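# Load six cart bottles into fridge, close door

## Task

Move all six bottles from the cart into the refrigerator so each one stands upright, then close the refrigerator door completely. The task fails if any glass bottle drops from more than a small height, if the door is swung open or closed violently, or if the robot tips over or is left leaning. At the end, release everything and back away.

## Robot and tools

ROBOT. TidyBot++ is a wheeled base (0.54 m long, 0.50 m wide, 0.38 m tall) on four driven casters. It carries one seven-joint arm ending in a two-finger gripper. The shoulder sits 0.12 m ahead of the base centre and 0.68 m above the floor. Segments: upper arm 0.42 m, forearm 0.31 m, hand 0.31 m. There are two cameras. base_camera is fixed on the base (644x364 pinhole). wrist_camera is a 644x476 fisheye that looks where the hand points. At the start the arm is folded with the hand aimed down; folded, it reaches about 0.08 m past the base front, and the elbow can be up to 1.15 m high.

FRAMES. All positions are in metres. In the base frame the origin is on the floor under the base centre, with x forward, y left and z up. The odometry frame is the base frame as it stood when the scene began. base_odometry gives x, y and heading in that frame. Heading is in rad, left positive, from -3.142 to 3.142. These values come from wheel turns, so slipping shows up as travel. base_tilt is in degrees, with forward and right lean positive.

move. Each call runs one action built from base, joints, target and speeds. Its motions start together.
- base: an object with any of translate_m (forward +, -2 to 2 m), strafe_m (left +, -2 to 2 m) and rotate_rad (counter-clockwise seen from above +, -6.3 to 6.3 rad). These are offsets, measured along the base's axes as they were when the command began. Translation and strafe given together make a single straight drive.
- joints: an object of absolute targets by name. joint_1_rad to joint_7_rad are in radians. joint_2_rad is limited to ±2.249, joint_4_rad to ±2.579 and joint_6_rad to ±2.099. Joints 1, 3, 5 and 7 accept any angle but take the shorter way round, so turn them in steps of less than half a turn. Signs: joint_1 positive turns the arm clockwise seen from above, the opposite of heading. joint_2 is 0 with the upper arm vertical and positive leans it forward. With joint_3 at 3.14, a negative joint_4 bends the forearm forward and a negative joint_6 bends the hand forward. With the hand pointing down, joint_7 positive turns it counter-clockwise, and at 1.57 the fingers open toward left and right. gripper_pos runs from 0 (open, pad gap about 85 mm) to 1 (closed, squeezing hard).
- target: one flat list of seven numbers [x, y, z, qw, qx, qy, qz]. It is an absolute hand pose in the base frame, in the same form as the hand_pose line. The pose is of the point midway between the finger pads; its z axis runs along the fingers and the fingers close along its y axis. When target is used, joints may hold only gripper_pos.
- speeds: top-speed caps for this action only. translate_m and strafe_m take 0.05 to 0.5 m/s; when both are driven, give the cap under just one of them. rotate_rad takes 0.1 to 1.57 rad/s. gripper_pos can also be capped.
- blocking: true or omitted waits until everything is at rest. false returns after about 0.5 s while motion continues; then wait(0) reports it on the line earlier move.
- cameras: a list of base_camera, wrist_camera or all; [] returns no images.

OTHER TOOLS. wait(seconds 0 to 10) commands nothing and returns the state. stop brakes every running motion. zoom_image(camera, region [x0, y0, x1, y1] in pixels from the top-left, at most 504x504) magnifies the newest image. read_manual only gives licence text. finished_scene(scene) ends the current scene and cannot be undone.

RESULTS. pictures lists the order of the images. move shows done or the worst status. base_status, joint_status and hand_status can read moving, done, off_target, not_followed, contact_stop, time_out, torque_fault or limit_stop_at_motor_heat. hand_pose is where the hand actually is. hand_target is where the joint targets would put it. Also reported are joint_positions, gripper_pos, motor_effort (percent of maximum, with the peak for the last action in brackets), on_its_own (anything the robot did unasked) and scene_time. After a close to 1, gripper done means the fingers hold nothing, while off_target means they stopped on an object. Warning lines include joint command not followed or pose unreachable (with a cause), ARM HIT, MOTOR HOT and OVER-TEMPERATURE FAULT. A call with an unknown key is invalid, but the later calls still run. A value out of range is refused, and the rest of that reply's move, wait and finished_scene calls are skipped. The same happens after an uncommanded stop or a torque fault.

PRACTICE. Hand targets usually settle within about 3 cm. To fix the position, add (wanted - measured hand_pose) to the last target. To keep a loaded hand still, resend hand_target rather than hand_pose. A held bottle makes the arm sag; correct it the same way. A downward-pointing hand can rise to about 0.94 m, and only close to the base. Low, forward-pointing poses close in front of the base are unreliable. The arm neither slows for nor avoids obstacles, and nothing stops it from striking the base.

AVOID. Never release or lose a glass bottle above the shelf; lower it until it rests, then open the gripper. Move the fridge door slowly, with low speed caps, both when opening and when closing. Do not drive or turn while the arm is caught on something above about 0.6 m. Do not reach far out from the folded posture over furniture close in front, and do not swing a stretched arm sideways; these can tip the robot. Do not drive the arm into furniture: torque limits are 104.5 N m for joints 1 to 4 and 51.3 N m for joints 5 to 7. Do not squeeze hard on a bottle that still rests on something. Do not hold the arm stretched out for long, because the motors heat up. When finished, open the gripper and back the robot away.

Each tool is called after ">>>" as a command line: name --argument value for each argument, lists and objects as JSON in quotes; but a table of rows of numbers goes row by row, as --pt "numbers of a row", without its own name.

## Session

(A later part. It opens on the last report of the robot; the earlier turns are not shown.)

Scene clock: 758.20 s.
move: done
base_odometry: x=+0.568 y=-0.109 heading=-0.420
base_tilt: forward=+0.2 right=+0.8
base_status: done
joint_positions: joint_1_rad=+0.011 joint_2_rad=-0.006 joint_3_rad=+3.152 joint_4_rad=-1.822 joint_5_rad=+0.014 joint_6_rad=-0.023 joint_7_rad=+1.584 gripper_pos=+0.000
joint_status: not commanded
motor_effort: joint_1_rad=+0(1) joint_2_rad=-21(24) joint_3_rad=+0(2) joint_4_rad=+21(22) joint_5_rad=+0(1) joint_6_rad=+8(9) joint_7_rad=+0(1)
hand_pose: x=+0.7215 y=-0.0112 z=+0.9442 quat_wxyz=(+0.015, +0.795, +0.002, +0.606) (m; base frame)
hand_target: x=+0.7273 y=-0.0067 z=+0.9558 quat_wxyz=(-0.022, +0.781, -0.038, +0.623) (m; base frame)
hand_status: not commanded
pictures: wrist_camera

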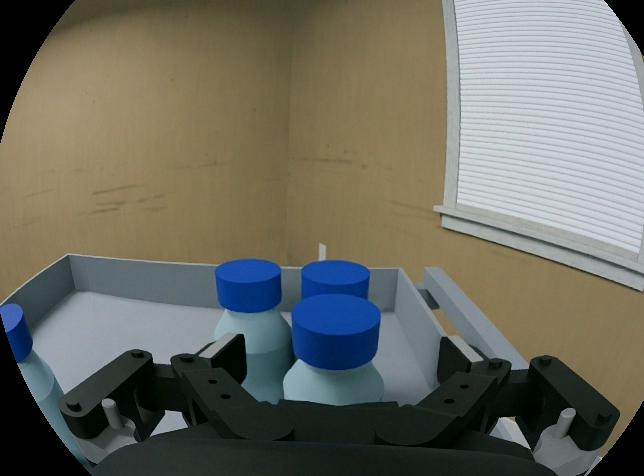

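>>> move --base '{"translate_m": 0.062}' --speeds '{"translate_m": 0.2}' --joints '{"joint_2_rad": 0.048, "joint_4_rad": -1.913, "joint_6_rad": 0.15}' --cameras '["wrist_camera"]'

Scene clock: 772.00 s.
move: done
base_odometry: x=+0.625 y=-0.134 heading=-0.419
base_tilt: forward=+0.2 right=+0.8
base_status: done
joint_positions: joint_1_rad=+0.010 joint_2_rad=+0.045 joint_3_rad=+3.152 joint_4_rad=-1.896 joint_5_rad=+0.014 joint_6_rad=+0.102 joint_7_rad=+1.584 gripper_pos=+0.000
joint_status: all done
motor_effort: joint_1_rad=+0(1) joint_2_rad=-22(27) joint_3_rad=-1(2) joint_4_rad=+21(22) joint_5_rad=+0(1) joint_6_rad=+7(9) joint_7_rad=+0(1)
hand_pose: x=+0.7312 y=-0.0107 z=+0.9060 quat_wxyz=(+0.014, +0.795, +0.003, +0.606) (m; base frame)
hand_target: x=+0.7323 y=-0.0089 z=+0.9084 quat_wxyz=(-0.018, +0.786, -0.041, +0.617) (m; base frame)
hand_status: not commanded
pictures: wrist_camera

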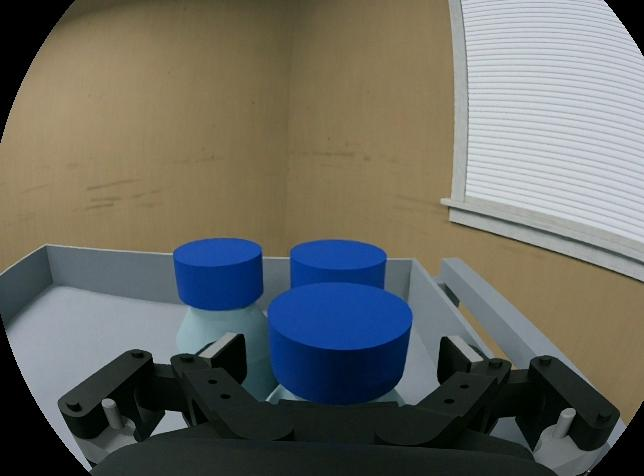

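>>> move --joints '{"gripper_pos": 0.5}' --cameras '[]'

>>> move --joints '{"gripper_pos": 0.63}' --cameras '["wrist_camera"]'

Scene clock: 776.43 s.
move: off_target
base_odometry: x=+0.625 y=-0.134 heading=-0.419
base_tilt: forward=+0.3 right=+0.9
base_status: not commanded
joint_positions: joint_1_rad=+0.010 joint_2_rad=+0.045 joint_3_rad=+3.152 joint_4_rad=-1.896 joint_5_rad=+0.014 joint_6_rad=+0.103 joint_7_rad=+1.584 gripper_pos=+0.436
joint_status: gripper_pos off_target (ended at +0.436, target +0.500)
motor_effort: joint_1_rad=+0(2) joint_2_rad=-21(23) joint_3_rad=-1(1) joint_4_rad=+20(21) joint_5_rad=-1(1) joint_6_rad=+8(9) joint_7_rad=-1(1)
hand_pose: x=+0.7312 y=-0.0103 z=+0.9062 quat_wxyz=(+0.014, +0.795, +0.003, +0.606) (m; base frame)
hand_target: x=+0.7323 y=-0.0089 z=+0.9084 quat_wxyz=(-0.018, +0.786, -0.041, +0.617) (m; base frame)
hand_status: not commanded
pictures: none
No camera images: "cameras" was empty.

Scene clock: 777.00 s.
move: off_target
base_odometry: x=+0.625 y=-0.134 heading=-0.419
base_tilt: forward=+0.2 right=+0.8
base_status: not commanded
joint_positions: joint_1_rad=+0.010 joint_2_rad=+0.045 joint_3_rad=+3.152 joint_4_rad=-1.896 joint_5_rad=+0.014 joint_6_rad=+0.103 joint_7_rad=+1.584 gripper_pos=+0.436
joint_status: gripper_pos off_target (ended at +0.436, target +0.630)
motor_effort: joint_1_rad=+0(0) joint_2_rad=-21(21) joint_3_rad=+0(1) joint_4_rad=+20(21) joint_5_rad=-1(1) joint_6_rad=+8(9) joint_7_rad=+0(1)
hand_pose: x=+0.7312 y=-0.0103 z=+0.9062 quat_wxyz=(+0.014, +0.795, +0.003, +0.606) (m; base frame)
hand_target: x=+0.7323 y=-0.0089 z=+0.9084 quat_wxyz=(-0.018, +0.786, -0.041, +0.617) (m; base frame)
hand_status: not commanded
pictures: wrist_camera

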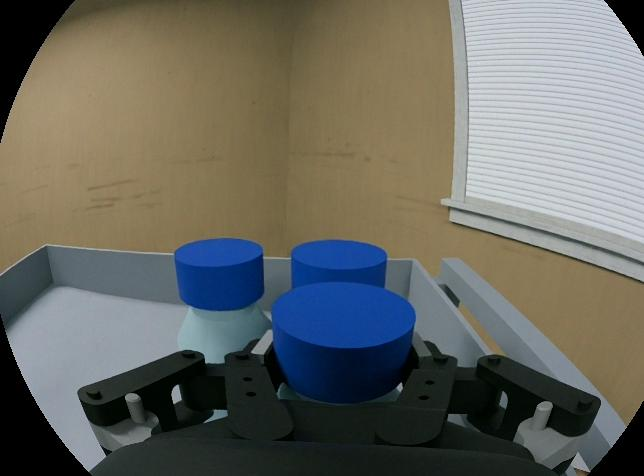

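>>> move --joints '{"joint_2_rad": -0.04, "joint_4_rad": -1.62, "joint_6_rad": -0.25}' --cameras '[]'

>>> move --base '{"translate_m": -0.28}' --joints '{"joint_2_rad": -0.092, "joint_4_rad": -1.388, "joint_6_rad": -0.41}' --cameras '["wrist_camera"]'

Scene clock: 792.33 s.
move: done
base_odometry: x=+0.625 y=-0.134 heading=-0.419
base_tilt: forward=+0.3 right=+0.9
base_status: not commanded
joint_positions: joint_1_rad=+0.010 joint_2_rad=-0.020 joint_3_rad=+3.152 joint_4_rad=-1.639 joint_5_rad=+0.014 joint_6_rad=-0.212 joint_7_rad=+1.584 gripper_pos=+0.436
joint_status: all done
motor_effort: joint_1_rad=+0(0) joint_2_rad=-26(30) joint_3_rad=+1(1) joint_4_rad=+27(29) joint_5_rad=+0(1) joint_6_rad=+12(14) joint_7_rad=+0(1)
hand_pose: x=+0.7254 y=-0.0118 z=+1.0077 quat_wxyz=(+0.015, +0.793, +0.002, +0.610) (m; base frame)
hand_target: x=+0.7176 y=-0.0016 z=+1.0197 quat_wxyz=(-0.028, +0.792, -0.033, +0.609) (m; base frame)
hand_status: not commanded
pictures: none
No camera images: "cameras" was empty.

Scene clock: 794.23 s.
move: done
base_odometry: x=+0.369 y=-0.020 heading=-0.419
base_tilt: forward=+0.2 right=+0.9
base_status: done
joint_positions: joint_1_rad=+0.009 joint_2_rad=-0.076 joint_3_rad=+3.152 joint_4_rad=-1.406 joint_5_rad=+0.014 joint_6_rad=-0.375 joint_7_rad=+1.584 gripper_pos=+0.436
joint_status: all done
motor_effort: joint_1_rad=+0(3) joint_2_rad=-24(31) joint_3_rad=+0(3) joint_4_rad=+27(29) joint_5_rad=-1(2) joint_6_rad=+13(14) joint_7_rad=+0(1)
hand_pose: x=+0.7007 y=-0.0115 z=+1.1349 quat_wxyz=(+0.016, +0.753, +0.001, +0.658) (m; base frame)
hand_target: x=+0.6915 y=+0.0012 z=+1.1444 quat_wxyz=(-0.032, +0.753, -0.027, +0.657) (m; base frame)
hand_status: not commanded
pictures: wrist_camera

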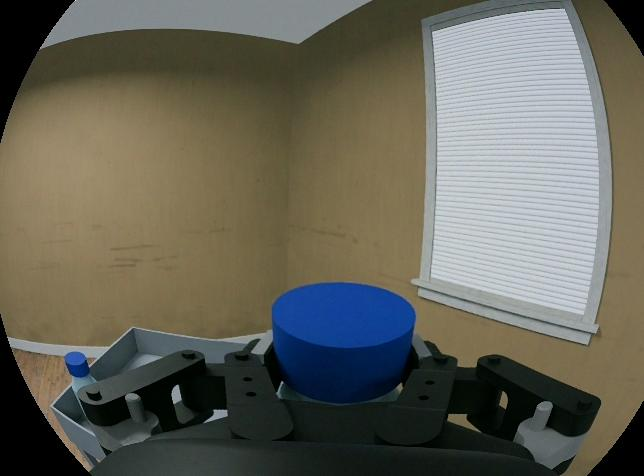

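>>> move --base '{"translate_m": 0.033, "strafe_m": 0.715, "rotate_rad": 2.127}' --speeds '{"strafe_m": 0.33, "rotate_rad": 1.0}' --joints '{"joint_1_rad": -0.04}' --cameras '["wrist_camera"]'

Scene clock: 828.00 s.
move: done
base_odometry: x=+0.691 y=+0.620 heading=+1.708
base_tilt: forward=+0.2 right=+0.8
base_status: done
joint_positions: joint_1_rad=-0.036 joint_2_rad=-0.070 joint_3_rad=+3.160 joint_4_rad=-1.406 joint_5_rad=+0.014 joint_6_rad=-0.377 joint_7_rad=+1.584 gripper_pos=+0.436
joint_status: all done
motor_effort: joint_1_rad=+0(6) joint_2_rad=-24(28) joint_3_rad=+0(7) joint_4_rad=+26(27) joint_5_rad=+0(2) joint_6_rad=+12(13) joint_7_rad=+0(1)
hand_pose: x=+0.7038 y=+0.0092 z=+1.1305 quat_wxyz=(+0.004, +0.755, +0.014, +0.655) (m; base frame)
hand_target: x=+0.6910 y=+0.0241 z=+1.1444 quat_wxyz=(-0.045, +0.753, -0.012, +0.656) (m; base frame)
hand_status: not commanded
pictures: wrist_camera

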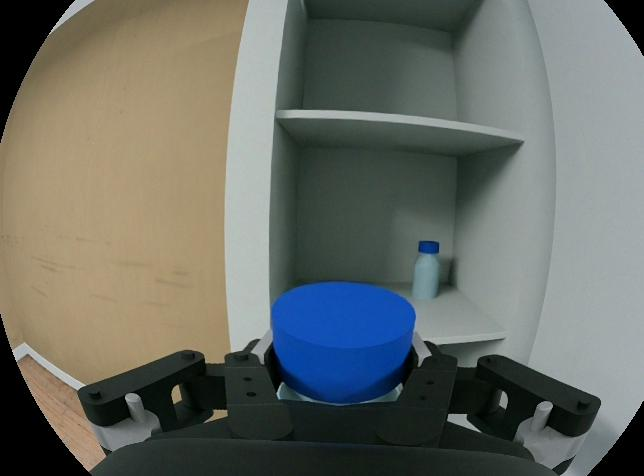

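>>> zoom_image --camera "wrist_camera" --region '[220, 90, 560, 360]'

Scaled by 1.482.

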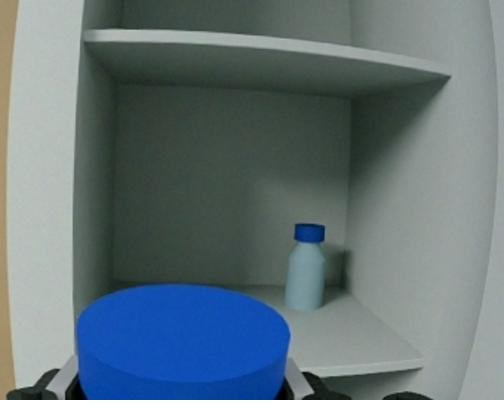

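>>> move --base '{"translate_m": 0.725, "strafe_m": 0.015}' --speeds '{"translate_m": 0.3}' --cameras '["wrist_camera"]'

Scene clock: 881.87 s.
move: done
base_odometry: x=+0.577 y=+1.336 heading=+1.708
base_tilt: forward=+0.3 right=+0.9
base_status: done
joint_positions: joint_1_rad=-0.036 joint_2_rad=-0.071 joint_3_rad=+3.160 joint_4_rad=-1.406 joint_5_rad=+0.014 joint_6_rad=-0.379 joint_7_rad=+1.584 gripper_pos=+0.436
joint_status: not commanded
motor_effort: joint_1_rad=+0(1) joint_2_rad=-24(27) joint_3_rad=+0(2) joint_4_rad=+26(27) joint_5_rad=+0(1) joint_6_rad=+12(13) joint_7_rad=-1(1)
hand_pose: x=+0.7029 y=+0.0091 z=+1.1310 quat_wxyz=(+0.004, +0.755, +0.014, +0.655) (m; base frame)
hand_target: x=+0.6910 y=+0.0241 z=+1.1444 quat_wxyz=(-0.045, +0.753, -0.012, +0.656) (m; base frame)
hand_status: not commanded
pictures: wrist_camera

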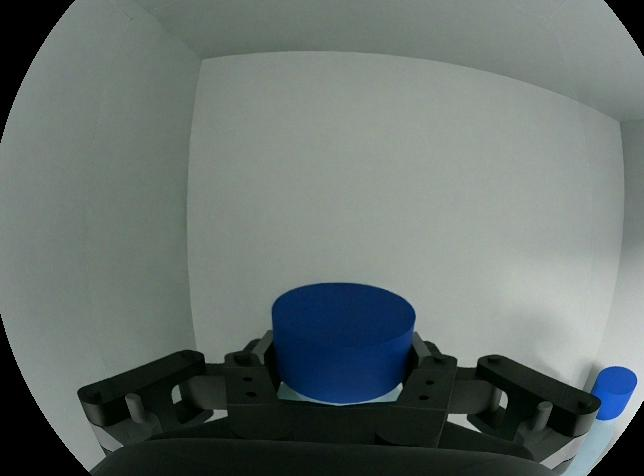

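>>> move --base '{"strafe_m": 0.013}' --joints '{"joint_2_rad": -0.105, "joint_4_rad": -1.52, "joint_6_rad": -0.4}' --cameras '["wrist_camera"]'

Scene clock: 900.77 s.
move: done
base_odometry: x=+0.564 y=+1.335 heading=+1.708
base_tilt: forward=+0.2 right=+0.8
base_status: done
joint_positions: joint_1_rad=-0.038 joint_2_rad=-0.078 joint_3_rad=+3.159 joint_4_rad=-1.535 joint_5_rad=+0.014 joint_6_rad=-0.380 joint_7_rad=+1.584 gripper_pos=+0.436
joint_status: all done
motor_effort: joint_1_rad=+0(3) joint_2_rad=-24(26) joint_3_rad=-1(4) joint_4_rad=+26(29) joint_5_rad=+0(1) joint_6_rad=+12(13) joint_7_rad=+0(1)
hand_pose: x=+0.6988 y=+0.0115 z=+1.0555 quat_wxyz=(+0.003, +0.794, +0.017, +0.607) (m; base frame)
hand_target: x=+0.6872 y=+0.0238 z=+1.0740 quat_wxyz=(-0.043, +0.788, -0.014, +0.615) (m; base frame)
hand_status: not commanded
pictures: wrist_camera

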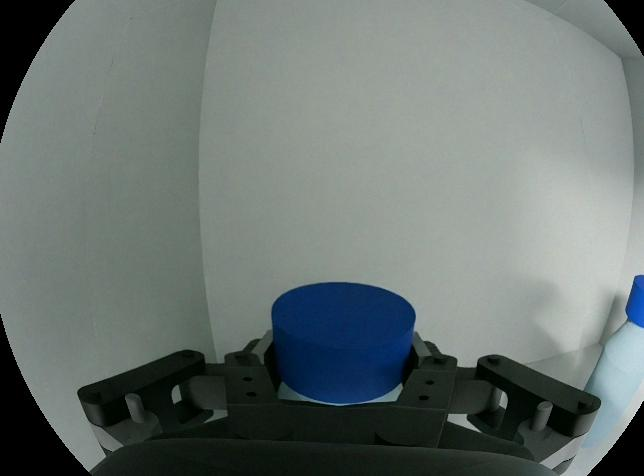

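>>> move --joints '{"joint_2_rad": -0.109, "joint_4_rad": -1.545, "joint_6_rad": -0.38}' --cameras '[]'

>>> move --joints '{"joint_2_rad": -0.113, "joint_4_rad": -1.568, "joint_6_rad": -0.36}' --cameras '[]'

>>> move --joints '{"joint_2_rad": -0.117, "joint_4_rad": -1.591, "joint_6_rad": -0.345}' --cameras '["wrist_camera"]'

Scene clock: 908.13 s.
move: done
base_odometry: x=+0.564 y=+1.335 heading=+1.708
base_tilt: forward=+0.1 right=+0.9
base_status: not commanded
joint_positions: joint_1_rad=-0.038 joint_2_rad=-0.083 joint_3_rad=+3.159 joint_4_rad=-1.550 joint_5_rad=+0.014 joint_6_rad=-0.380 joint_7_rad=+1.584 gripper_pos=+0.436
joint_status: all done
motor_effort: joint_1_rad=+0(0) joint_2_rad=-22(24) joint_3_rad=-1(1) joint_4_rad=+26(27) joint_5_rad=+0(1) joint_6_rad=+11(12) joint_7_rad=-1(1)
hand_pose: x=+0.6965 y=+0.0114 z=+1.0488 quat_wxyz=(+0.003, +0.797, +0.017, +0.603) (m; base frame)
hand_target: x=+0.6864 y=+0.0235 z=+1.0670 quat_wxyz=(-0.043, +0.788, -0.014, +0.614) (m; base frame)
hand_status: not commanded
pictures: none
No camera images: "cameras" was empty.

Scene clock: 908.73 s.
move: done
base_odometry: x=+0.564 y=+1.335 heading=+1.708
base_tilt: forward=+0.2 right=+0.8
base_status: not commanded
joint_positions: joint_1_rad=-0.038 joint_2_rad=-0.092 joint_3_rad=+3.159 joint_4_rad=-1.560 joint_5_rad=+0.014 joint_6_rad=-0.376 joint_7_rad=+1.584 gripper_pos=+0.436
joint_status: all done
motor_effort: joint_1_rad=+0(1) joint_2_rad=-21(24) joint_3_rad=-1(1) joint_4_rad=+24(26) joint_5_rad=-1(1) joint_6_rad=+10(12) joint_7_rad=+0(1)
hand_pose: x=+0.6930 y=+0.0113 z=+1.0487 quat_wxyz=(+0.003, +0.797, +0.017, +0.604) (m; base frame)
hand_target: x=+0.6856 y=+0.0231 z=+1.0612 quat_wxyz=(-0.042, +0.788, -0.015, +0.615) (m; base frame)
hand_status: not commanded
pictures: none
No camera images: "cameras" was empty.

Scene clock: 909.33 s.
move: done
base_odometry: x=+0.564 y=+1.335 heading=+1.708
base_tilt: forward=+0.1 right=+0.8
base_status: not commanded
joint_positions: joint_1_rad=-0.038 joint_2_rad=-0.101 joint_3_rad=+3.159 joint_4_rad=-1.573 joint_5_rad=+0.014 joint_6_rad=-0.369 joint_7_rad=+1.584 gripper_pos=+0.436
joint_status: all done
motor_effort: joint_1_rad=+0(1) joint_2_rad=-19(21) joint_3_rad=-1(1) joint_4_rad=+22(24) joint_5_rad=-1(1) joint_6_rad=+9(10) joint_7_rad=-1(1)
hand_pose: x=+0.6895 y=+0.0112 z=+1.0484 quat_wxyz=(+0.003, +0.796, +0.017, +0.605) (m; base frame)
hand_target: x=+0.6842 y=+0.0228 z=+1.0538 quat_wxyz=(-0.042, +0.789, -0.015, +0.613) (m; base frame)
hand_status: not commanded
pictures: wrist_camera

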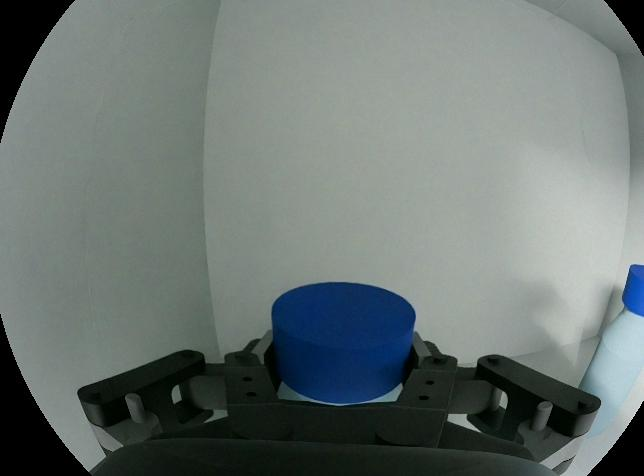

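>>> move --joints '{"gripper_pos": 0.1}' --cameras '["wrist_camera"]'

Scene clock: 913.70 s.
move: done
base_odometry: x=+0.564 y=+1.335 heading=+1.708
base_tilt: forward=+0.3 right=+0.9
base_status: not commanded
joint_positions: joint_1_rad=-0.038 joint_2_rad=-0.108 joint_3_rad=+3.159 joint_4_rad=-1.573 joint_5_rad=+0.014 joint_6_rad=-0.369 joint_7_rad=+1.583 gripper_pos=+0.100
joint_status: all done
motor_effort: joint_1_rad=+0(1) joint_2_rad=-18(20) joint_3_rad=+0(1) joint_4_rad=+22(22) joint_5_rad=+0(1) joint_6_rad=+8(9) joint_7_rad=+0(1)
hand_pose: x=+0.6869 y=+0.0111 z=+1.0523 quat_wxyz=(+0.003, +0.794, +0.016, +0.608) (m; base frame)
hand_target: x=+0.6842 y=+0.0228 z=+1.0538 quat_wxyz=(-0.042, +0.789, -0.015, +0.613) (m; base frame)
hand_status: not commanded
pictures: wrist_camera

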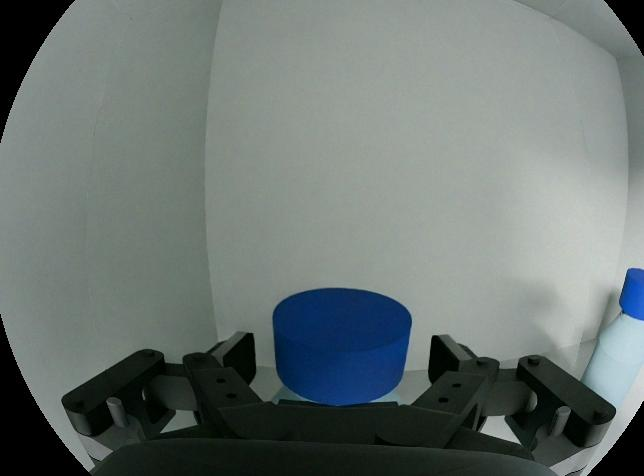

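>>> move --base '{"translate_m": -0.26}' --speeds '{"translate_m": 0.3}' --cameras '["wrist_camera"]'

>>> move --base '{"translate_m": -0.36}' --joints '{"joint_1_rad": 0.0, "joint_2_rad": -0.6, "joint_4_rad": -2.1, "joint_6_rad": -0.3, "gripper_pos": 0.0}' --cameras '["wrist_camera"]'

Scene clock: 925.93 s.
move: done
base_odometry: x=+0.599 y=+1.077 heading=+1.708
base_tilt: forward=+0.2 right=+0.9
base_status: done
joint_positions: joint_1_rad=-0.038 joint_2_rad=-0.120 joint_3_rad=+3.159 joint_4_rad=-1.574 joint_5_rad=+0.014 joint_6_rad=-0.369 joint_7_rad=+1.583 gripper_pos=+0.100
joint_status: not commanded
motor_effort: joint_1_rad=+0(1) joint_2_rad=-18(23) joint_3_rad=+0(1) joint_4_rad=+22(23) joint_5_rad=+0(1) joint_6_rad=+9(9) joint_7_rad=-1(1)
hand_pose: x=+0.6822 y=+0.0109 z=+1.0590 quat_wxyz=(+0.002, +0.790, +0.016, +0.613) (m; base frame)
hand_target: x=+0.6842 y=+0.0228 z=+1.0538 quat_wxyz=(-0.042, +0.789, -0.015, +0.613) (m; base frame)
hand_status: not commanded
pictures: wrist_camera

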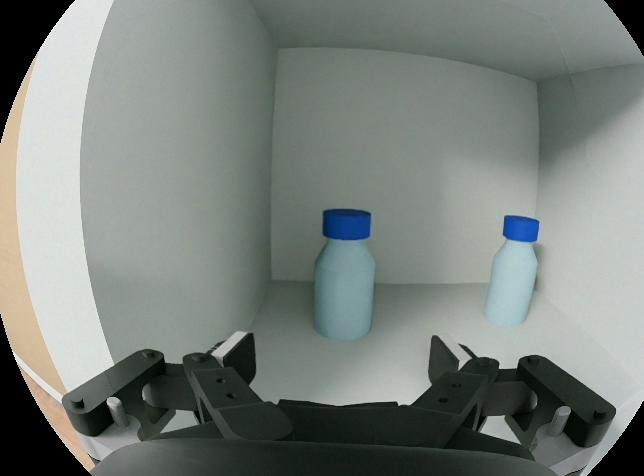

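Scene clock: 927.97 s.
move: done
base_odometry: x=+0.648 y=+0.720 heading=+1.708
base_tilt: forward=+0.2 right=+0.9
base_status: done
joint_positions: joint_1_rad=-0.018 joint_2_rad=-0.600 joint_3_rad=+3.159 joint_4_rad=-2.080 joint_5_rad=+0.014 joint_6_rad=-0.350 joint_7_rad=+1.583 gripper_pos=+0.000
joint_status: all done
motor_effort: joint_1_rad=+0(1) joint_2_rad=-2(22) joint_3_rad=-1(1) joint_4_rad=+22(23) joint_5_rad=+0(1) joint_6_rad=+8(9) joint_7_rad=+0(1)
hand_pose: x=+0.4954 y=-0.0017 z=+0.9779 quat_wxyz=(+0.005, +0.792, +0.007, +0.610) (m; base frame)
hand_target: x=+0.4983 y=+0.0009 z=+0.9809 quat_wxyz=(-0.032, +0.782, -0.033, +0.621) (m; base frame)
hand_status: not commanded
pictures: wrist_camera

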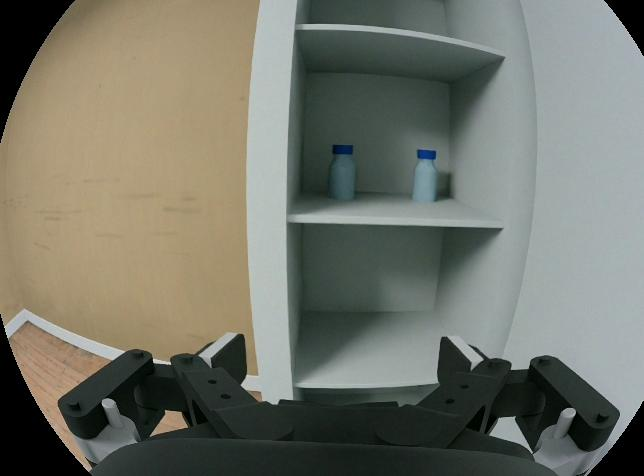

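>>> move --base '{"translate_m": -1.369, "strafe_m": 0.309, "rotate_rad": -1.825}' --joints '{"gripper_pos": 0.1}' --cameras '["base_camera"]'

>>> move --joints '{"joint_1_rad": -0.433, "joint_2_rad": 0.0, "joint_4_rad": -1.82, "joint_6_rad": 0.025}' --cameras '["wrist_camera"]'

Scene clock: 1032.70 s.
move: done
base_odometry: x=+0.529 y=-0.679 heading=-0.118
base_tilt: forward=+0.3 right=+0.8
base_status: done
joint_positions: joint_1_rad=-0.013 joint_2_rad=-0.599 joint_3_rad=+3.159 joint_4_rad=-2.081 joint_5_rad=+0.014 joint_6_rad=-0.348 joint_7_rad=+1.583 gripper_pos=+0.100
joint_status: all done
motor_effort: joint_1_rad=+0(1) joint_2_rad=-2(4) joint_3_rad=-1(2) joint_4_rad=+22(22) joint_5_rad=+0(1) joint_6_rad=+8(9) joint_7_rad=+0(1)
hand_pose: x=+0.4961 y=-0.0034 z=+0.9777 quat_wxyz=(+0.006, +0.792, +0.005, +0.610) (m; base frame)
hand_target: x=+0.4983 y=+0.0009 z=+0.9809 quat_wxyz=(-0.032, +0.782, -0.033, +0.621) (m; base frame)
hand_status: not commanded
pictures: base_camera

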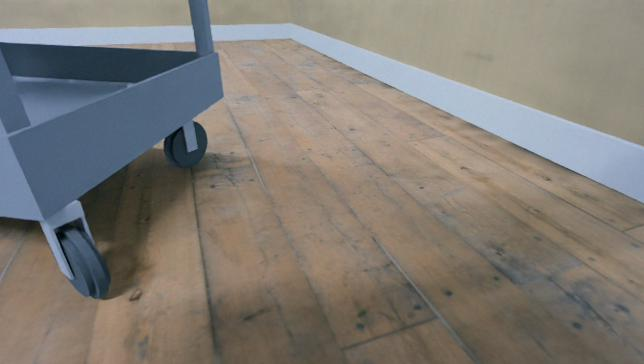

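Scene clock: 1034.53 s.
move: done
base_odometry: x=+0.529 y=-0.679 heading=-0.118
base_tilt: forward=+0.2 right=+0.9
base_status: not commanded
joint_positions: joint_1_rad=-0.418 joint_2_rad=-0.013 joint_3_rad=+3.159 joint_4_rad=-1.825 joint_5_rad=+0.014 joint_6_rad=-0.028 joint_7_rad=+1.583 gripper_pos=+0.100
joint_status: all done
motor_effort: joint_1_rad=+0(1) joint_2_rad=-21(23) joint_3_rad=-1(2) joint_4_rad=+21(22) joint_5_rad=+0(1) joint_6_rad=+8(10) joint_7_rad=+0(1)
hand_pose: x=+0.6710 y=+0.2353 z=+0.9447 quat_wxyz=(-0.113, +0.778, +0.169, +0.595) (m; base frame)
hand_target: x=+0.6739 y=+0.2492 z=+0.9558 quat_wxyz=(-0.155, +0.771, +0.130, +0.604) (m; base frame)
hand_status: not commanded
pictures: wrist_camera

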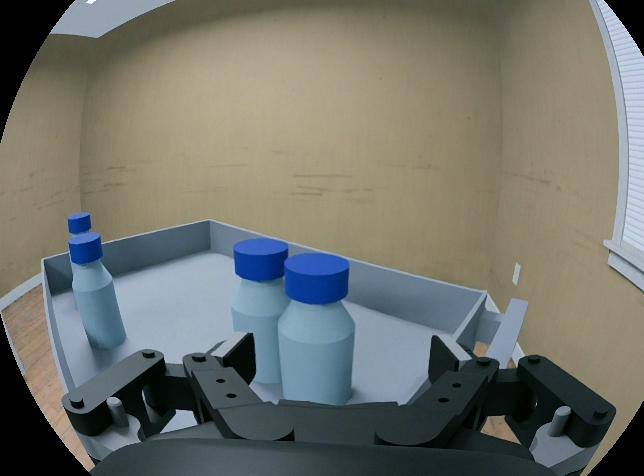

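>>> move --base '{"translate_m": 0.047, "strafe_m": 0.042}' --cameras '["wrist_camera"]'

Scene clock: 1060.20 s.
move: done
base_odometry: x=+0.581 y=-0.643 heading=-0.118
base_tilt: forward=+0.2 right=+0.8
base_status: done
joint_positions: joint_1_rad=-0.421 joint_2_rad=-0.004 joint_3_rad=+3.159 joint_4_rad=-1.821 joint_5_rad=+0.014 joint_6_rad=-0.023 joint_7_rad=+1.583 gripper_pos=+0.100
joint_status: not commanded
motor_effort: joint_1_rad=+0(1) joint_2_rad=-22(25) joint_3_rad=-1(2) joint_4_rad=+21(22) joint_5_rad=+0(1) joint_6_rad=+8(9) joint_7_rad=-1(1)
hand_pose: x=+0.6737 y=+0.2381 z=+0.9433 quat_wxyz=(-0.113, +0.777, +0.170, +0.595) (m; base frame)
hand_target: x=+0.6739 y=+0.2492 z=+0.9558 quat_wxyz=(-0.155, +0.771, +0.130, +0.604) (m; base frame)
hand_status: not commanded
pictures: wrist_camera

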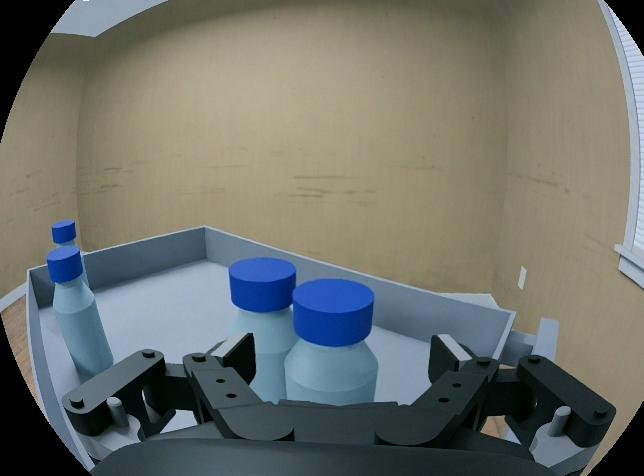

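>>> move --cameras '["wrist_camera"]'

Scene clock: 1099.37 s.
base_odometry: x=+0.581 y=-0.643 heading=-0.118
base_tilt: forward=+0.2 right=+0.8
base_status: done
joint_positions: joint_1_rad=-0.421 joint_2_rad=-0.004 joint_3_rad=+3.159 joint_4_rad=-1.821 joint_5_rad=+0.014 joint_6_rad=-0.023 joint_7_rad=+1.583 gripper_pos=+0.100
joint_status: not commanded
motor_effort: joint_1_rad=+0(1) joint_2_rad=-21(25) joint_3_rad=-1(2) joint_4_rad=+21(22) joint_5_rad=+0(1) joint_6_rad=+8(9) joint_7_rad=+0(1)
hand_pose: x=+0.6737 y=+0.2381 z=+0.9433 quat_wxyz=(-0.113, +0.777, +0.170, +0.595) (m; base frame)
hand_target: x=+0.6739 y=+0.2492 z=+0.9558 quat_wxyz=(-0.155, +0.771, +0.130, +0.604) (m; base frame)
hand_status: not commanded
pictures: wrist_camera

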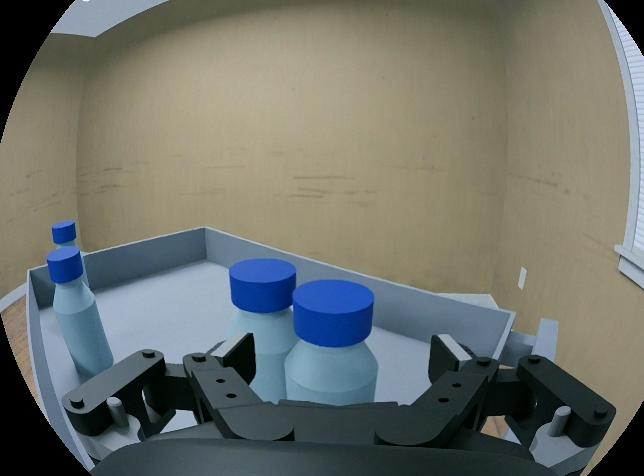

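>>> move --base '{"translate_m": 0.059, "strafe_m": 0.0295}' --speeds '{"translate_m": 0.15}' --joints '{"joint_2_rad": 0.048, "joint_4_rad": -1.913, "joint_6_rad": 0.15}' --cameras '["wrist_camera"]'

Scene clock: 1126.17 s.
move: done
base_odometry: x=+0.643 y=-0.620 heading=-0.118
base_tilt: forward=+0.2 right=+0.9
base_status: done
joint_positions: joint_1_rad=-0.421 joint_2_rad=+0.044 joint_3_rad=+3.159 joint_4_rad=-1.896 joint_5_rad=+0.014 joint_6_rad=+0.101 joint_7_rad=+1.583 gripper_pos=+0.100
joint_status: all done
motor_effort: joint_1_rad=+0(2) joint_2_rad=-22(26) joint_3_rad=-1(3) joint_4_rad=+21(22) joint_5_rad=+0(1) joint_6_rad=+9(9) joint_7_rad=+0(1)
hand_pose: x=+0.6811 y=+0.2422 z=+0.9065 quat_wxyz=(-0.114, +0.777, +0.170, +0.596) (m; base frame)
hand_target: x=+0.6795 y=+0.2493 z=+0.9084 quat_wxyz=(-0.150, +0.776, +0.129, +0.599) (m; base frame)
hand_status: not commanded
pictures: wrist_camera

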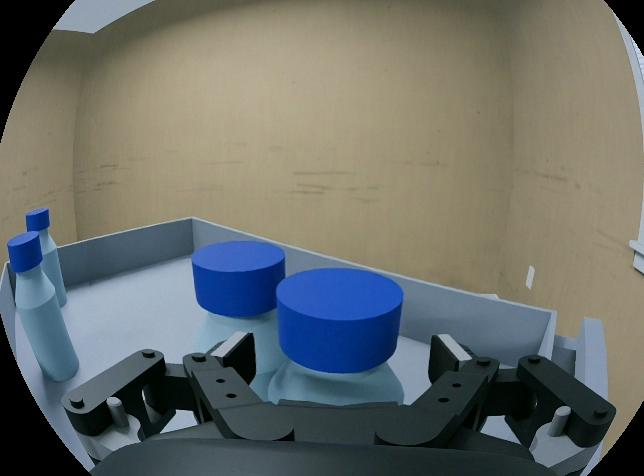

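>>> move --base '{"translate_m": 0.0046, "strafe_m": 0.002}' --cameras '[]'

>>> move --joints '{"gripper_pos": 0.5}' --cameras '[]'

>>> move --joints '{"gripper_pos": 0.63}' --cameras '["wrist_camera"]'

Scene clock: 1139.57 s.
move: done
base_odometry: x=+0.648 y=-0.618 heading=-0.118
base_tilt: forward=+0.2 right=+0.8
base_status: done
joint_positions: joint_1_rad=-0.421 joint_2_rad=+0.043 joint_3_rad=+3.159 joint_4_rad=-1.896 joint_5_rad=+0.014 joint_6_rad=+0.102 joint_7_rad=+1.583 gripper_pos=+0.100
joint_status: not commanded
motor_effort: joint_1_rad=+0(1) joint_2_rad=-22(26) joint_3_rad=-1(2) joint_4_rad=+21(21) joint_5_rad=+0(1) joint_6_rad=+8(9) joint_7_rad=+0(1)
hand_pose: x=+0.6810 y=+0.2423 z=+0.9068 quat_wxyz=(-0.114, +0.776, +0.170, +0.596) (m; base frame)
hand_target: x=+0.6795 y=+0.2493 z=+0.9084 quat_wxyz=(-0.150, +0.776, +0.129, +0.599) (m; base frame)
hand_status: not commanded
pictures: none
No camera images: "cameras" was empty.

Scene clock: 1140.33 s.
move: off_target
base_odometry: x=+0.648 y=-0.618 heading=-0.118
base_tilt: forward=+0.2 right=+0.8
base_status: not commanded
joint_positions: joint_1_rad=-0.421 joint_2_rad=+0.043 joint_3_rad=+3.159 joint_4_rad=-1.896 joint_5_rad=+0.014 joint_6_rad=+0.104 joint_7_rad=+1.583 gripper_pos=+0.461
joint_status: gripper_pos off_target (ended at +0.461, target +0.500)
motor_effort: joint_1_rad=+0(1) joint_2_rad=-22(23) joint_3_rad=-1(2) joint_4_rad=+21(21) joint_5_rad=-1(1) joint_6_rad=+9(9) joint_7_rad=+0(1)
hand_pose: x=+0.6810 y=+0.2426 z=+0.9075 quat_wxyz=(-0.114, +0.776, +0.170, +0.597) (m; base frame)
hand_target: x=+0.6795 y=+0.2493 z=+0.9084 quat_wxyz=(-0.150, +0.776, +0.129, +0.599) (m; base frame)
hand_status: not commanded
pictures: none
No camera images: "cameras" was empty.

Scene clock: 1140.90 s.
move: off_target
base_odometry: x=+0.648 y=-0.618 heading=-0.118
base_tilt: forward=+0.3 right=+0.9
base_status: not commanded
joint_positions: joint_1_rad=-0.421 joint_2_rad=+0.043 joint_3_rad=+3.159 joint_4_rad=-1.896 joint_5_rad=+0.014 joint_6_rad=+0.104 joint_7_rad=+1.583 gripper_pos=+0.461
joint_status: gripper_pos off_target (ended at +0.461, target +0.630)
motor_effort: joint_1_rad=+0(1) joint_2_rad=-22(22) joint_3_rad=-1(2) joint_4_rad=+20(21) joint_5_rad=-1(1) joint_6_rad=+8(9) joint_7_rad=-1(1)
hand_pose: x=+0.6810 y=+0.2426 z=+0.9075 quat_wxyz=(-0.114, +0.776, +0.170, +0.597) (m; base frame)
hand_target: x=+0.6795 y=+0.2493 z=+0.9084 quat_wxyz=(-0.150, +0.776, +0.129, +0.599) (m; base frame)
hand_status: not commanded
pictures: wrist_camera

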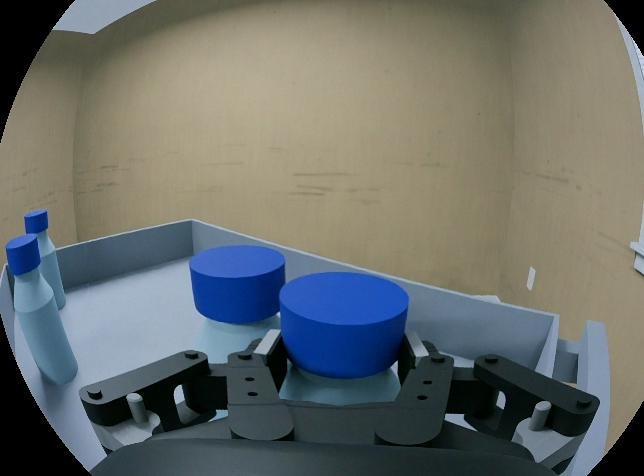

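>>> move --joints '{"joint_2_rad": -0.04, "joint_4_rad": -1.62, "joint_6_rad": -0.25}' --cameras '["wrist_camera"]'

Scene clock: 1153.17 s.
move: done
base_odometry: x=+0.648 y=-0.618 heading=-0.118
base_tilt: forward=+0.1 right=+0.8
base_status: not commanded
joint_positions: joint_1_rad=-0.421 joint_2_rad=-0.025 joint_3_rad=+3.159 joint_4_rad=-1.635 joint_5_rad=+0.014 joint_6_rad=-0.208 joint_7_rad=+1.583 gripper_pos=+0.461
joint_status: all done
motor_effort: joint_1_rad=+0(1) joint_2_rad=-25(30) joint_3_rad=+0(2) joint_4_rad=+26(27) joint_5_rad=+0(1) joint_6_rad=+12(13) joint_7_rad=+0(1)
hand_pose: x=+0.6758 y=+0.2386 z=+1.0142 quat_wxyz=(-0.115, +0.771, +0.167, +0.604) (m; base frame)
hand_target: x=+0.6630 y=+0.2497 z=+1.0197 quat_wxyz=(-0.158, +0.780, +0.137, +0.589) (m; base frame)
hand_status: not commanded
pictures: wrist_camera

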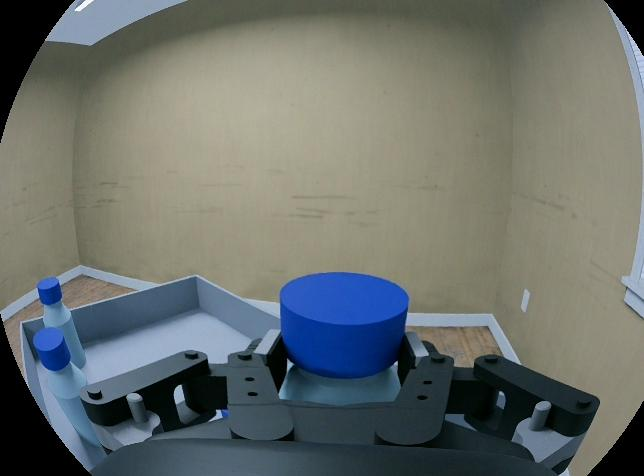

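>>> move --base '{"translate_m": -0.322, "strafe_m": -0.137}' --speeds '{"translate_m": 0.3}' --joints '{"joint_2_rad": -0.092, "joint_4_rad": -1.388, "joint_6_rad": -0.41}' --cameras '["wrist_camera"]'

Scene clock: 1180.43 s.
move: done
base_odometry: x=+0.312 y=-0.717 heading=-0.118
base_tilt: forward=+0.2 right=+0.8
base_status: done
joint_positions: joint_1_rad=-0.423 joint_2_rad=-0.082 joint_3_rad=+3.159 joint_4_rad=-1.405 joint_5_rad=+0.014 joint_6_rad=-0.372 joint_7_rad=+1.583 gripper_pos=+0.461
joint_status: all done
motor_effort: joint_1_rad=+0(2) joint_2_rad=-22(30) joint_3_rad=-1(3) joint_4_rad=+25(28) joint_5_rad=+0(1) joint_6_rad=+12(13) joint_7_rad=+0(1)
hand_pose: x=+0.6517 y=+0.2279 z=+1.1396 quat_wxyz=(-0.124, +0.733, +0.158, +0.650) (m; base frame)
hand_target: x=+0.6382 y=+0.2413 z=+1.1444 quat_wxyz=(-0.172, +0.741, +0.135, +0.635) (m; base frame)
hand_status: not commanded
pictures: wrist_camera

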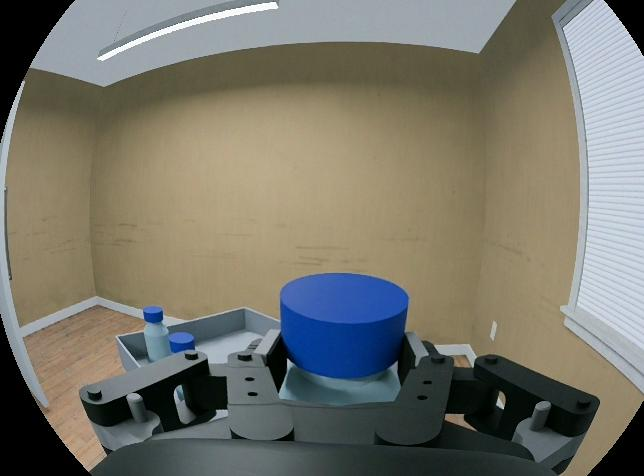

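>>> move --base '{"translate_m": 0.218, "strafe_m": 1.372, "rotate_rad": 1.826}' --speeds '{"strafe_m": 0.35, "rotate_rad": 1.0}' --joints '{"joint_1_rad": 0.17}' --cameras '["wrist_camera"]'

Scene clock: 1226.77 s.
move: done
base_odometry: x=+0.690 y=+0.621 heading=+1.709
base_tilt: forward=+0.2 right=+0.9
base_status: done
joint_positions: joint_1_rad=+0.160 joint_2_rad=-0.076 joint_3_rad=+3.157 joint_4_rad=-1.405 joint_5_rad=+0.014 joint_6_rad=-0.374 joint_7_rad=+1.583 gripper_pos=+0.461
joint_status: all done
motor_effort: joint_1_rad=+0(5) joint_2_rad=-23(26) joint_3_rad=-1(6) joint_4_rad=+26(27) joint_5_rad=+0(1) joint_6_rad=+11(13) joint_7_rad=+0(1)
hand_pose: x=+0.6919 y=-0.1020 z=+1.1359 quat_wxyz=(+0.067, +0.750, -0.058, +0.656) (m; base frame)
hand_target: x=+0.6835 y=-0.0957 z=+1.1444 quat_wxyz=(+0.024, +0.748, -0.091, +0.658) (m; base frame)
hand_status: not commanded
pictures: wrist_camera

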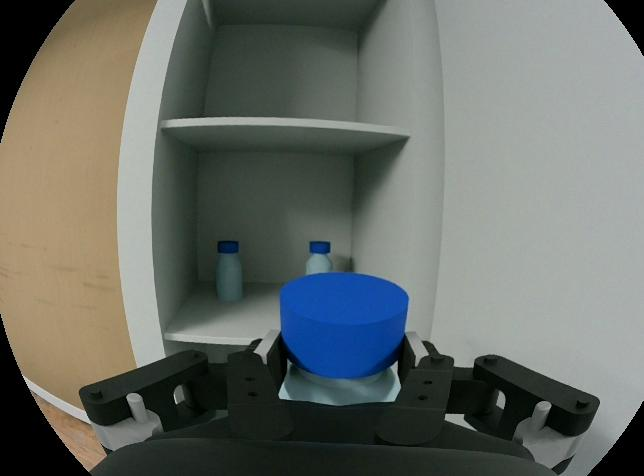

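>>> zoom_image --camera "wrist_camera" --region '[120, 80, 460, 360]'

Scaled by 1.482.

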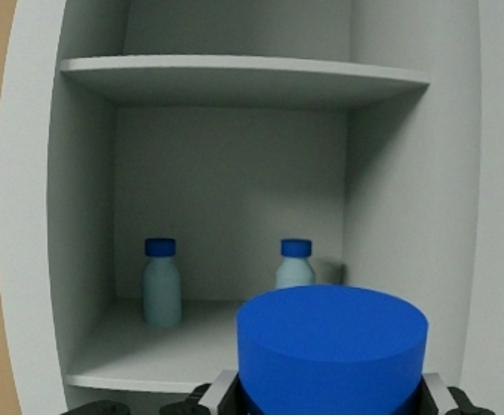

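>>> move --base '{"translate_m": 0.3, "strafe_m": -0.018, "rotate_rad": 0.05}' --speeds '{"translate_m": 0.3}' --cameras '["wrist_camera"]'

>>> zoom_image --camera "wrist_camera" --region '[60, 60, 500, 400]'

Scene clock: 1295.47 s.
move: done
base_odometry: x=+0.666 y=+0.920 heading=+1.760
base_tilt: forward=+0.2 right=+0.9
base_status: done
joint_positions: joint_1_rad=+0.164 joint_2_rad=-0.075 joint_3_rad=+3.153 joint_4_rad=-1.405 joint_5_rad=+0.014 joint_6_rad=-0.375 joint_7_rad=+1.583 gripper_pos=+0.461
joint_status: not commanded
motor_effort: joint_1_rad=+0(3) joint_2_rad=-23(26) joint_3_rad=+0(4) joint_4_rad=+25(27) joint_5_rad=+0(1) joint_6_rad=+12(13) joint_7_rad=+0(1)
hand_pose: x=+0.6921 y=-0.1026 z=+1.1351 quat_wxyz=(+0.068, +0.750, -0.059, +0.655) (m; base frame)
hand_target: x=+0.6835 y=-0.0957 z=+1.1444 quat_wxyz=(+0.024, +0.748, -0.091, +0.658) (m; base frame)
hand_status: not commanded
pictures: wrist_camera

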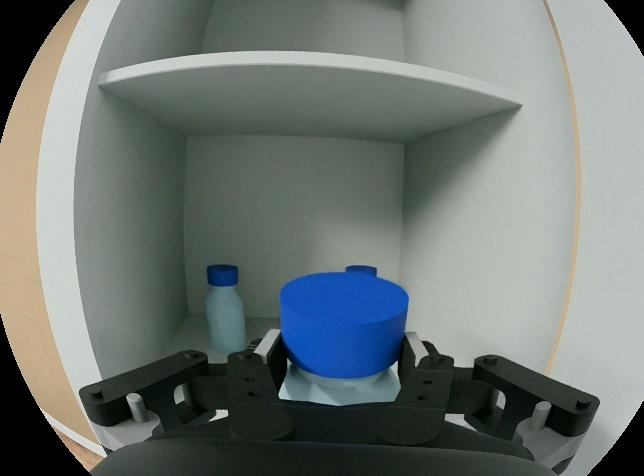

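Scaled by 1.145.

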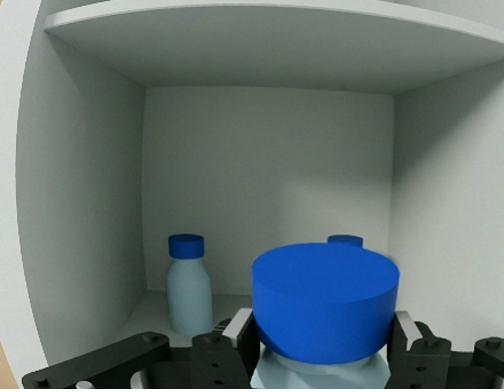

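>>> move --base '{"translate_m": 0.443, "strafe_m": 0.006}' --speeds '{"translate_m": 0.28}' --cameras '["wrist_camera"]'

Scene clock: 1321.77 s.
move: done
base_odometry: x=+0.577 y=+1.355 heading=+1.759
base_tilt: forward=+0.2 right=+0.9
base_status: done
joint_positions: joint_1_rad=+0.164 joint_2_rad=-0.076 joint_3_rad=+3.153 joint_4_rad=-1.404 joint_5_rad=+0.014 joint_6_rad=-0.376 joint_7_rad=+1.583 gripper_pos=+0.461
joint_status: not commanded
motor_effort: joint_1_rad=+0(1) joint_2_rad=-23(26) joint_3_rad=-1(2) joint_4_rad=+25(26) joint_5_rad=+0(1) joint_6_rad=+11(12) joint_7_rad=+0(1)
hand_pose: x=+0.6916 y=-0.1025 z=+1.1355 quat_wxyz=(+0.068, +0.750, -0.059, +0.655) (m; base frame)
hand_target: x=+0.6835 y=-0.0957 z=+1.1444 quat_wxyz=(+0.024, +0.748, -0.091, +0.658) (m; base frame)
hand_status: not commanded
pictures: wrist_camera

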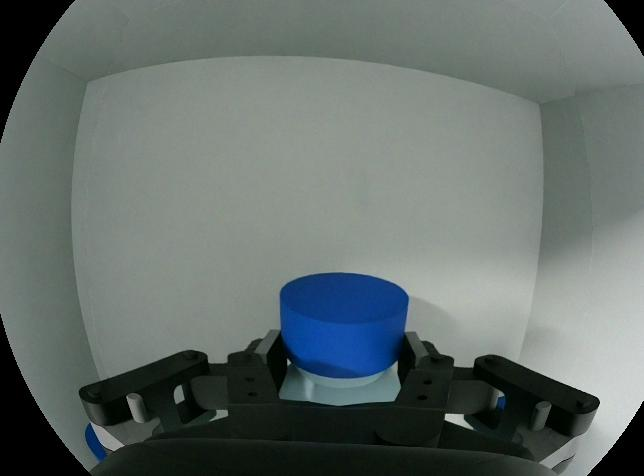

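>>> move --base '{"translate_m": 0.01}' --joints '{"joint_2_rad": -0.105, "joint_4_rad": -1.52, "joint_6_rad": -0.40}' --cameras '["wrist_camera"]'

Scene clock: 1345.03 s.
move: done
base_odometry: x=+0.575 y=+1.365 heading=+1.759
base_tilt: forward=+0.2 right=+0.8
base_status: done
joint_positions: joint_1_rad=+0.164 joint_2_rad=-0.084 joint_3_rad=+3.153 joint_4_rad=-1.530 joint_5_rad=+0.014 joint_6_rad=-0.377 joint_7_rad=+1.583 gripper_pos=+0.461
joint_status: all done
motor_effort: joint_1_rad=+0(1) joint_2_rad=-23(25) joint_3_rad=-1(2) joint_4_rad=+26(28) joint_5_rad=+0(1) joint_6_rad=+12(13) joint_7_rad=+0(1)
hand_pose: x=+0.6882 y=-0.1018 z=+1.0624 quat_wxyz=(+0.063, +0.788, -0.061, +0.609) (m; base frame)
hand_target: x=+0.6797 y=-0.0951 z=+1.0740 quat_wxyz=(+0.022, +0.782, -0.096, +0.616) (m; base frame)
hand_status: not commanded
pictures: wrist_camera

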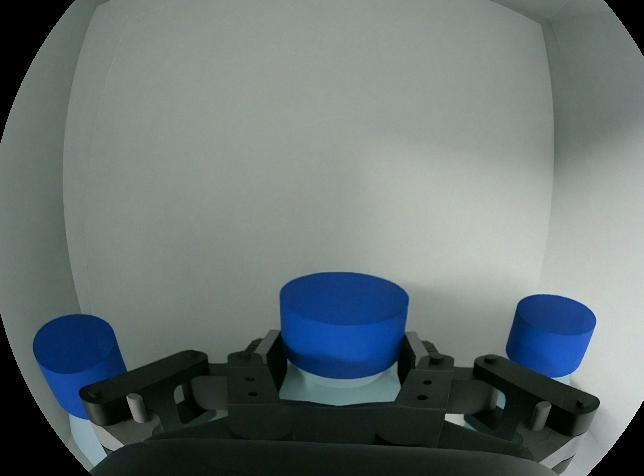

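>>> move --joints '{"joint_2_rad": -0.109, "joint_4_rad": -1.545, "joint_6_rad": -0.385}' --cameras '[]'

Scene clock: 1355.70 s.
move: done
base_odometry: x=+0.575 y=+1.365 heading=+1.759
base_tilt: forward=+0.2 right=+0.9
base_status: not commanded
joint_positions: joint_1_rad=+0.164 joint_2_rad=-0.086 joint_3_rad=+3.153 joint_4_rad=-1.550 joint_5_rad=+0.014 joint_6_rad=-0.377 joint_7_rad=+1.583 gripper_pos=+0.461
joint_status: all done
motor_effort: joint_1_rad=+0(0) joint_2_rad=-23(24) joint_3_rad=-1(1) joint_4_rad=+26(27) joint_5_rad=-1(1) joint_6_rad=+11(13) joint_7_rad=+0(1)
hand_pose: x=+0.6866 y=-0.1016 z=+1.0514 quat_wxyz=(+0.062, +0.794, -0.062, +0.602) (m; base frame)
hand_target: x=+0.6785 y=-0.0952 z=+1.0655 quat_wxyz=(+0.022, +0.784, -0.097, +0.613) (m; base frame)
hand_status: not commanded
pictures: none
No camera images: "cameras" was empty.

>>> move --joints '{"joint_2_rad": -0.111, "joint_4_rad": -1.558, "joint_6_rad": -0.37}' --cameras '[]'

Scene clock: 1360.03 s.
move: done
base_odometry: x=+0.575 y=+1.365 heading=+1.759
base_tilt: forward=+0.2 right=+0.9
base_status: not commanded
joint_positions: joint_1_rad=+0.164 joint_2_rad=-0.089 joint_3_rad=+3.153 joint_4_rad=-1.556 joint_5_rad=+0.014 joint_6_rad=-0.377 joint_7_rad=+1.583 gripper_pos=+0.461
joint_status: all done
motor_effort: joint_1_rad=+0(0) joint_2_rad=-21(23) joint_3_rad=-1(1) joint_4_rad=+25(26) joint_5_rad=+0(1) joint_6_rad=+11(12) joint_7_rad=+0(1)
hand_pose: x=+0.6851 y=-0.1013 z=+1.0497 quat_wxyz=(+0.062, +0.794, -0.062, +0.601) (m; base frame)
hand_target: x=+0.6783 y=-0.0954 z=+1.0632 quat_wxyz=(+0.022, +0.782, -0.097, +0.615) (m; base frame)
hand_status: not commanded
pictures: none
No camera images: "cameras" was empty.

>>> move --joints '{"joint_2_rad": -0.113, "joint_4_rad": -1.575, "joint_6_rad": -0.36}' --cameras '[]'

>>> move --joints '{"joint_2_rad": -0.115, "joint_4_rad": -1.588, "joint_6_rad": -0.35}' --cameras '["wrist_camera"]'

Scene clock: 1364.87 s.
move: done
base_odometry: x=+0.575 y=+1.365 heading=+1.759
base_tilt: forward=+0.2 right=+0.8
base_status: not commanded
joint_positions: joint_1_rad=+0.164 joint_2_rad=-0.097 joint_3_rad=+3.153 joint_4_rad=-1.564 joint_5_rad=+0.014 joint_6_rad=-0.377 joint_7_rad=+1.583 gripper_pos=+0.461
joint_status: all done
motor_effort: joint_1_rad=+0(1) joint_2_rad=-20(22) joint_3_rad=-1(1) joint_4_rad=+23(25) joint_5_rad=-1(1) joint_6_rad=+9(11) joint_7_rad=+0(1)
hand_pose: x=+0.6821 y=-0.1008 z=+1.0492 quat_wxyz=(+0.062, +0.794, -0.062, +0.601) (m; base frame)
hand_target: x=+0.6776 y=-0.0955 z=+1.0569 quat_wxyz=(+0.022, +0.784, -0.098, +0.613) (m; base frame)
hand_status: not commanded
pictures: none
No camera images: "cameras" was empty.

Scene clock: 1365.37 s.
move: done
base_odometry: x=+0.575 y=+1.365 heading=+1.759
base_tilt: forward=+0.2 right=+0.9
base_status: not commanded
joint_positions: joint_1_rad=+0.164 joint_2_rad=-0.101 joint_3_rad=+3.153 joint_4_rad=-1.569 joint_5_rad=+0.014 joint_6_rad=-0.374 joint_7_rad=+1.583 gripper_pos=+0.461
joint_status: all done
motor_effort: joint_1_rad=+0(1) joint_2_rad=-20(20) joint_3_rad=+0(1) joint_4_rad=+22(23) joint_5_rad=-1(1) joint_6_rad=+8(9) joint_7_rad=+0(1)
hand_pose: x=+0.6803 y=-0.1005 z=+1.0492 quat_wxyz=(+0.062, +0.794, -0.062, +0.602) (m; base frame)
hand_target: x=+0.6771 y=-0.0956 z=+1.0530 quat_wxyz=(+0.022, +0.784, -0.098, +0.612) (m; base frame)
hand_status: not commanded
pictures: wrist_camera

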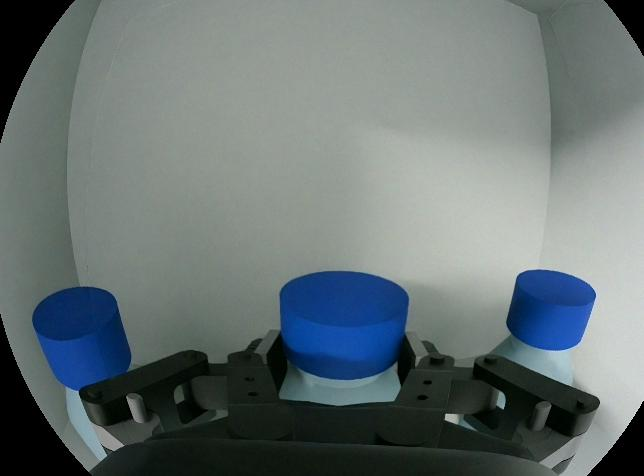

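>>> move --joints '{"gripper_pos": 0.1}' --cameras '["wrist_camera"]'

Scene clock: 1369.63 s.
move: done
base_odometry: x=+0.575 y=+1.365 heading=+1.759
base_tilt: forward=+0.2 right=+0.9
base_status: not commanded
joint_positions: joint_1_rad=+0.164 joint_2_rad=-0.106 joint_3_rad=+3.153 joint_4_rad=-1.569 joint_5_rad=+0.014 joint_6_rad=-0.374 joint_7_rad=+1.583 gripper_pos=+0.100
joint_status: all done
motor_effort: joint_1_rad=+0(1) joint_2_rad=-18(20) joint_3_rad=-1(1) joint_4_rad=+21(22) joint_5_rad=-1(1) joint_6_rad=+7(9) joint_7_rad=+0(1)
hand_pose: x=+0.6784 y=-0.1002 z=+1.0522 quat_wxyz=(+0.062, +0.792, -0.062, +0.604) (m; base frame)
hand_target: x=+0.6771 y=-0.0956 z=+1.0530 quat_wxyz=(+0.022, +0.784, -0.098, +0.612) (m; base frame)
hand_status: not commanded
pictures: wrist_camera

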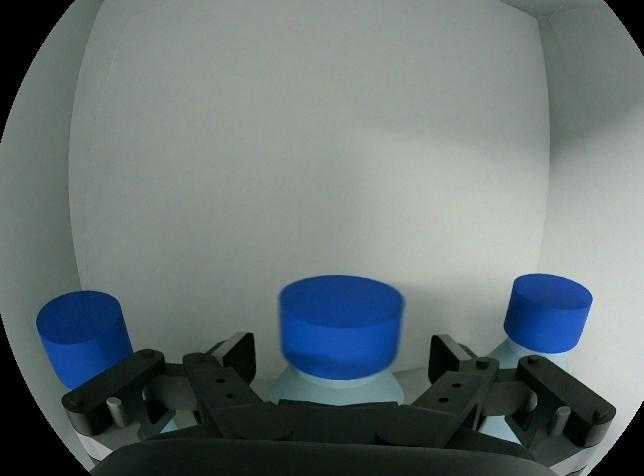

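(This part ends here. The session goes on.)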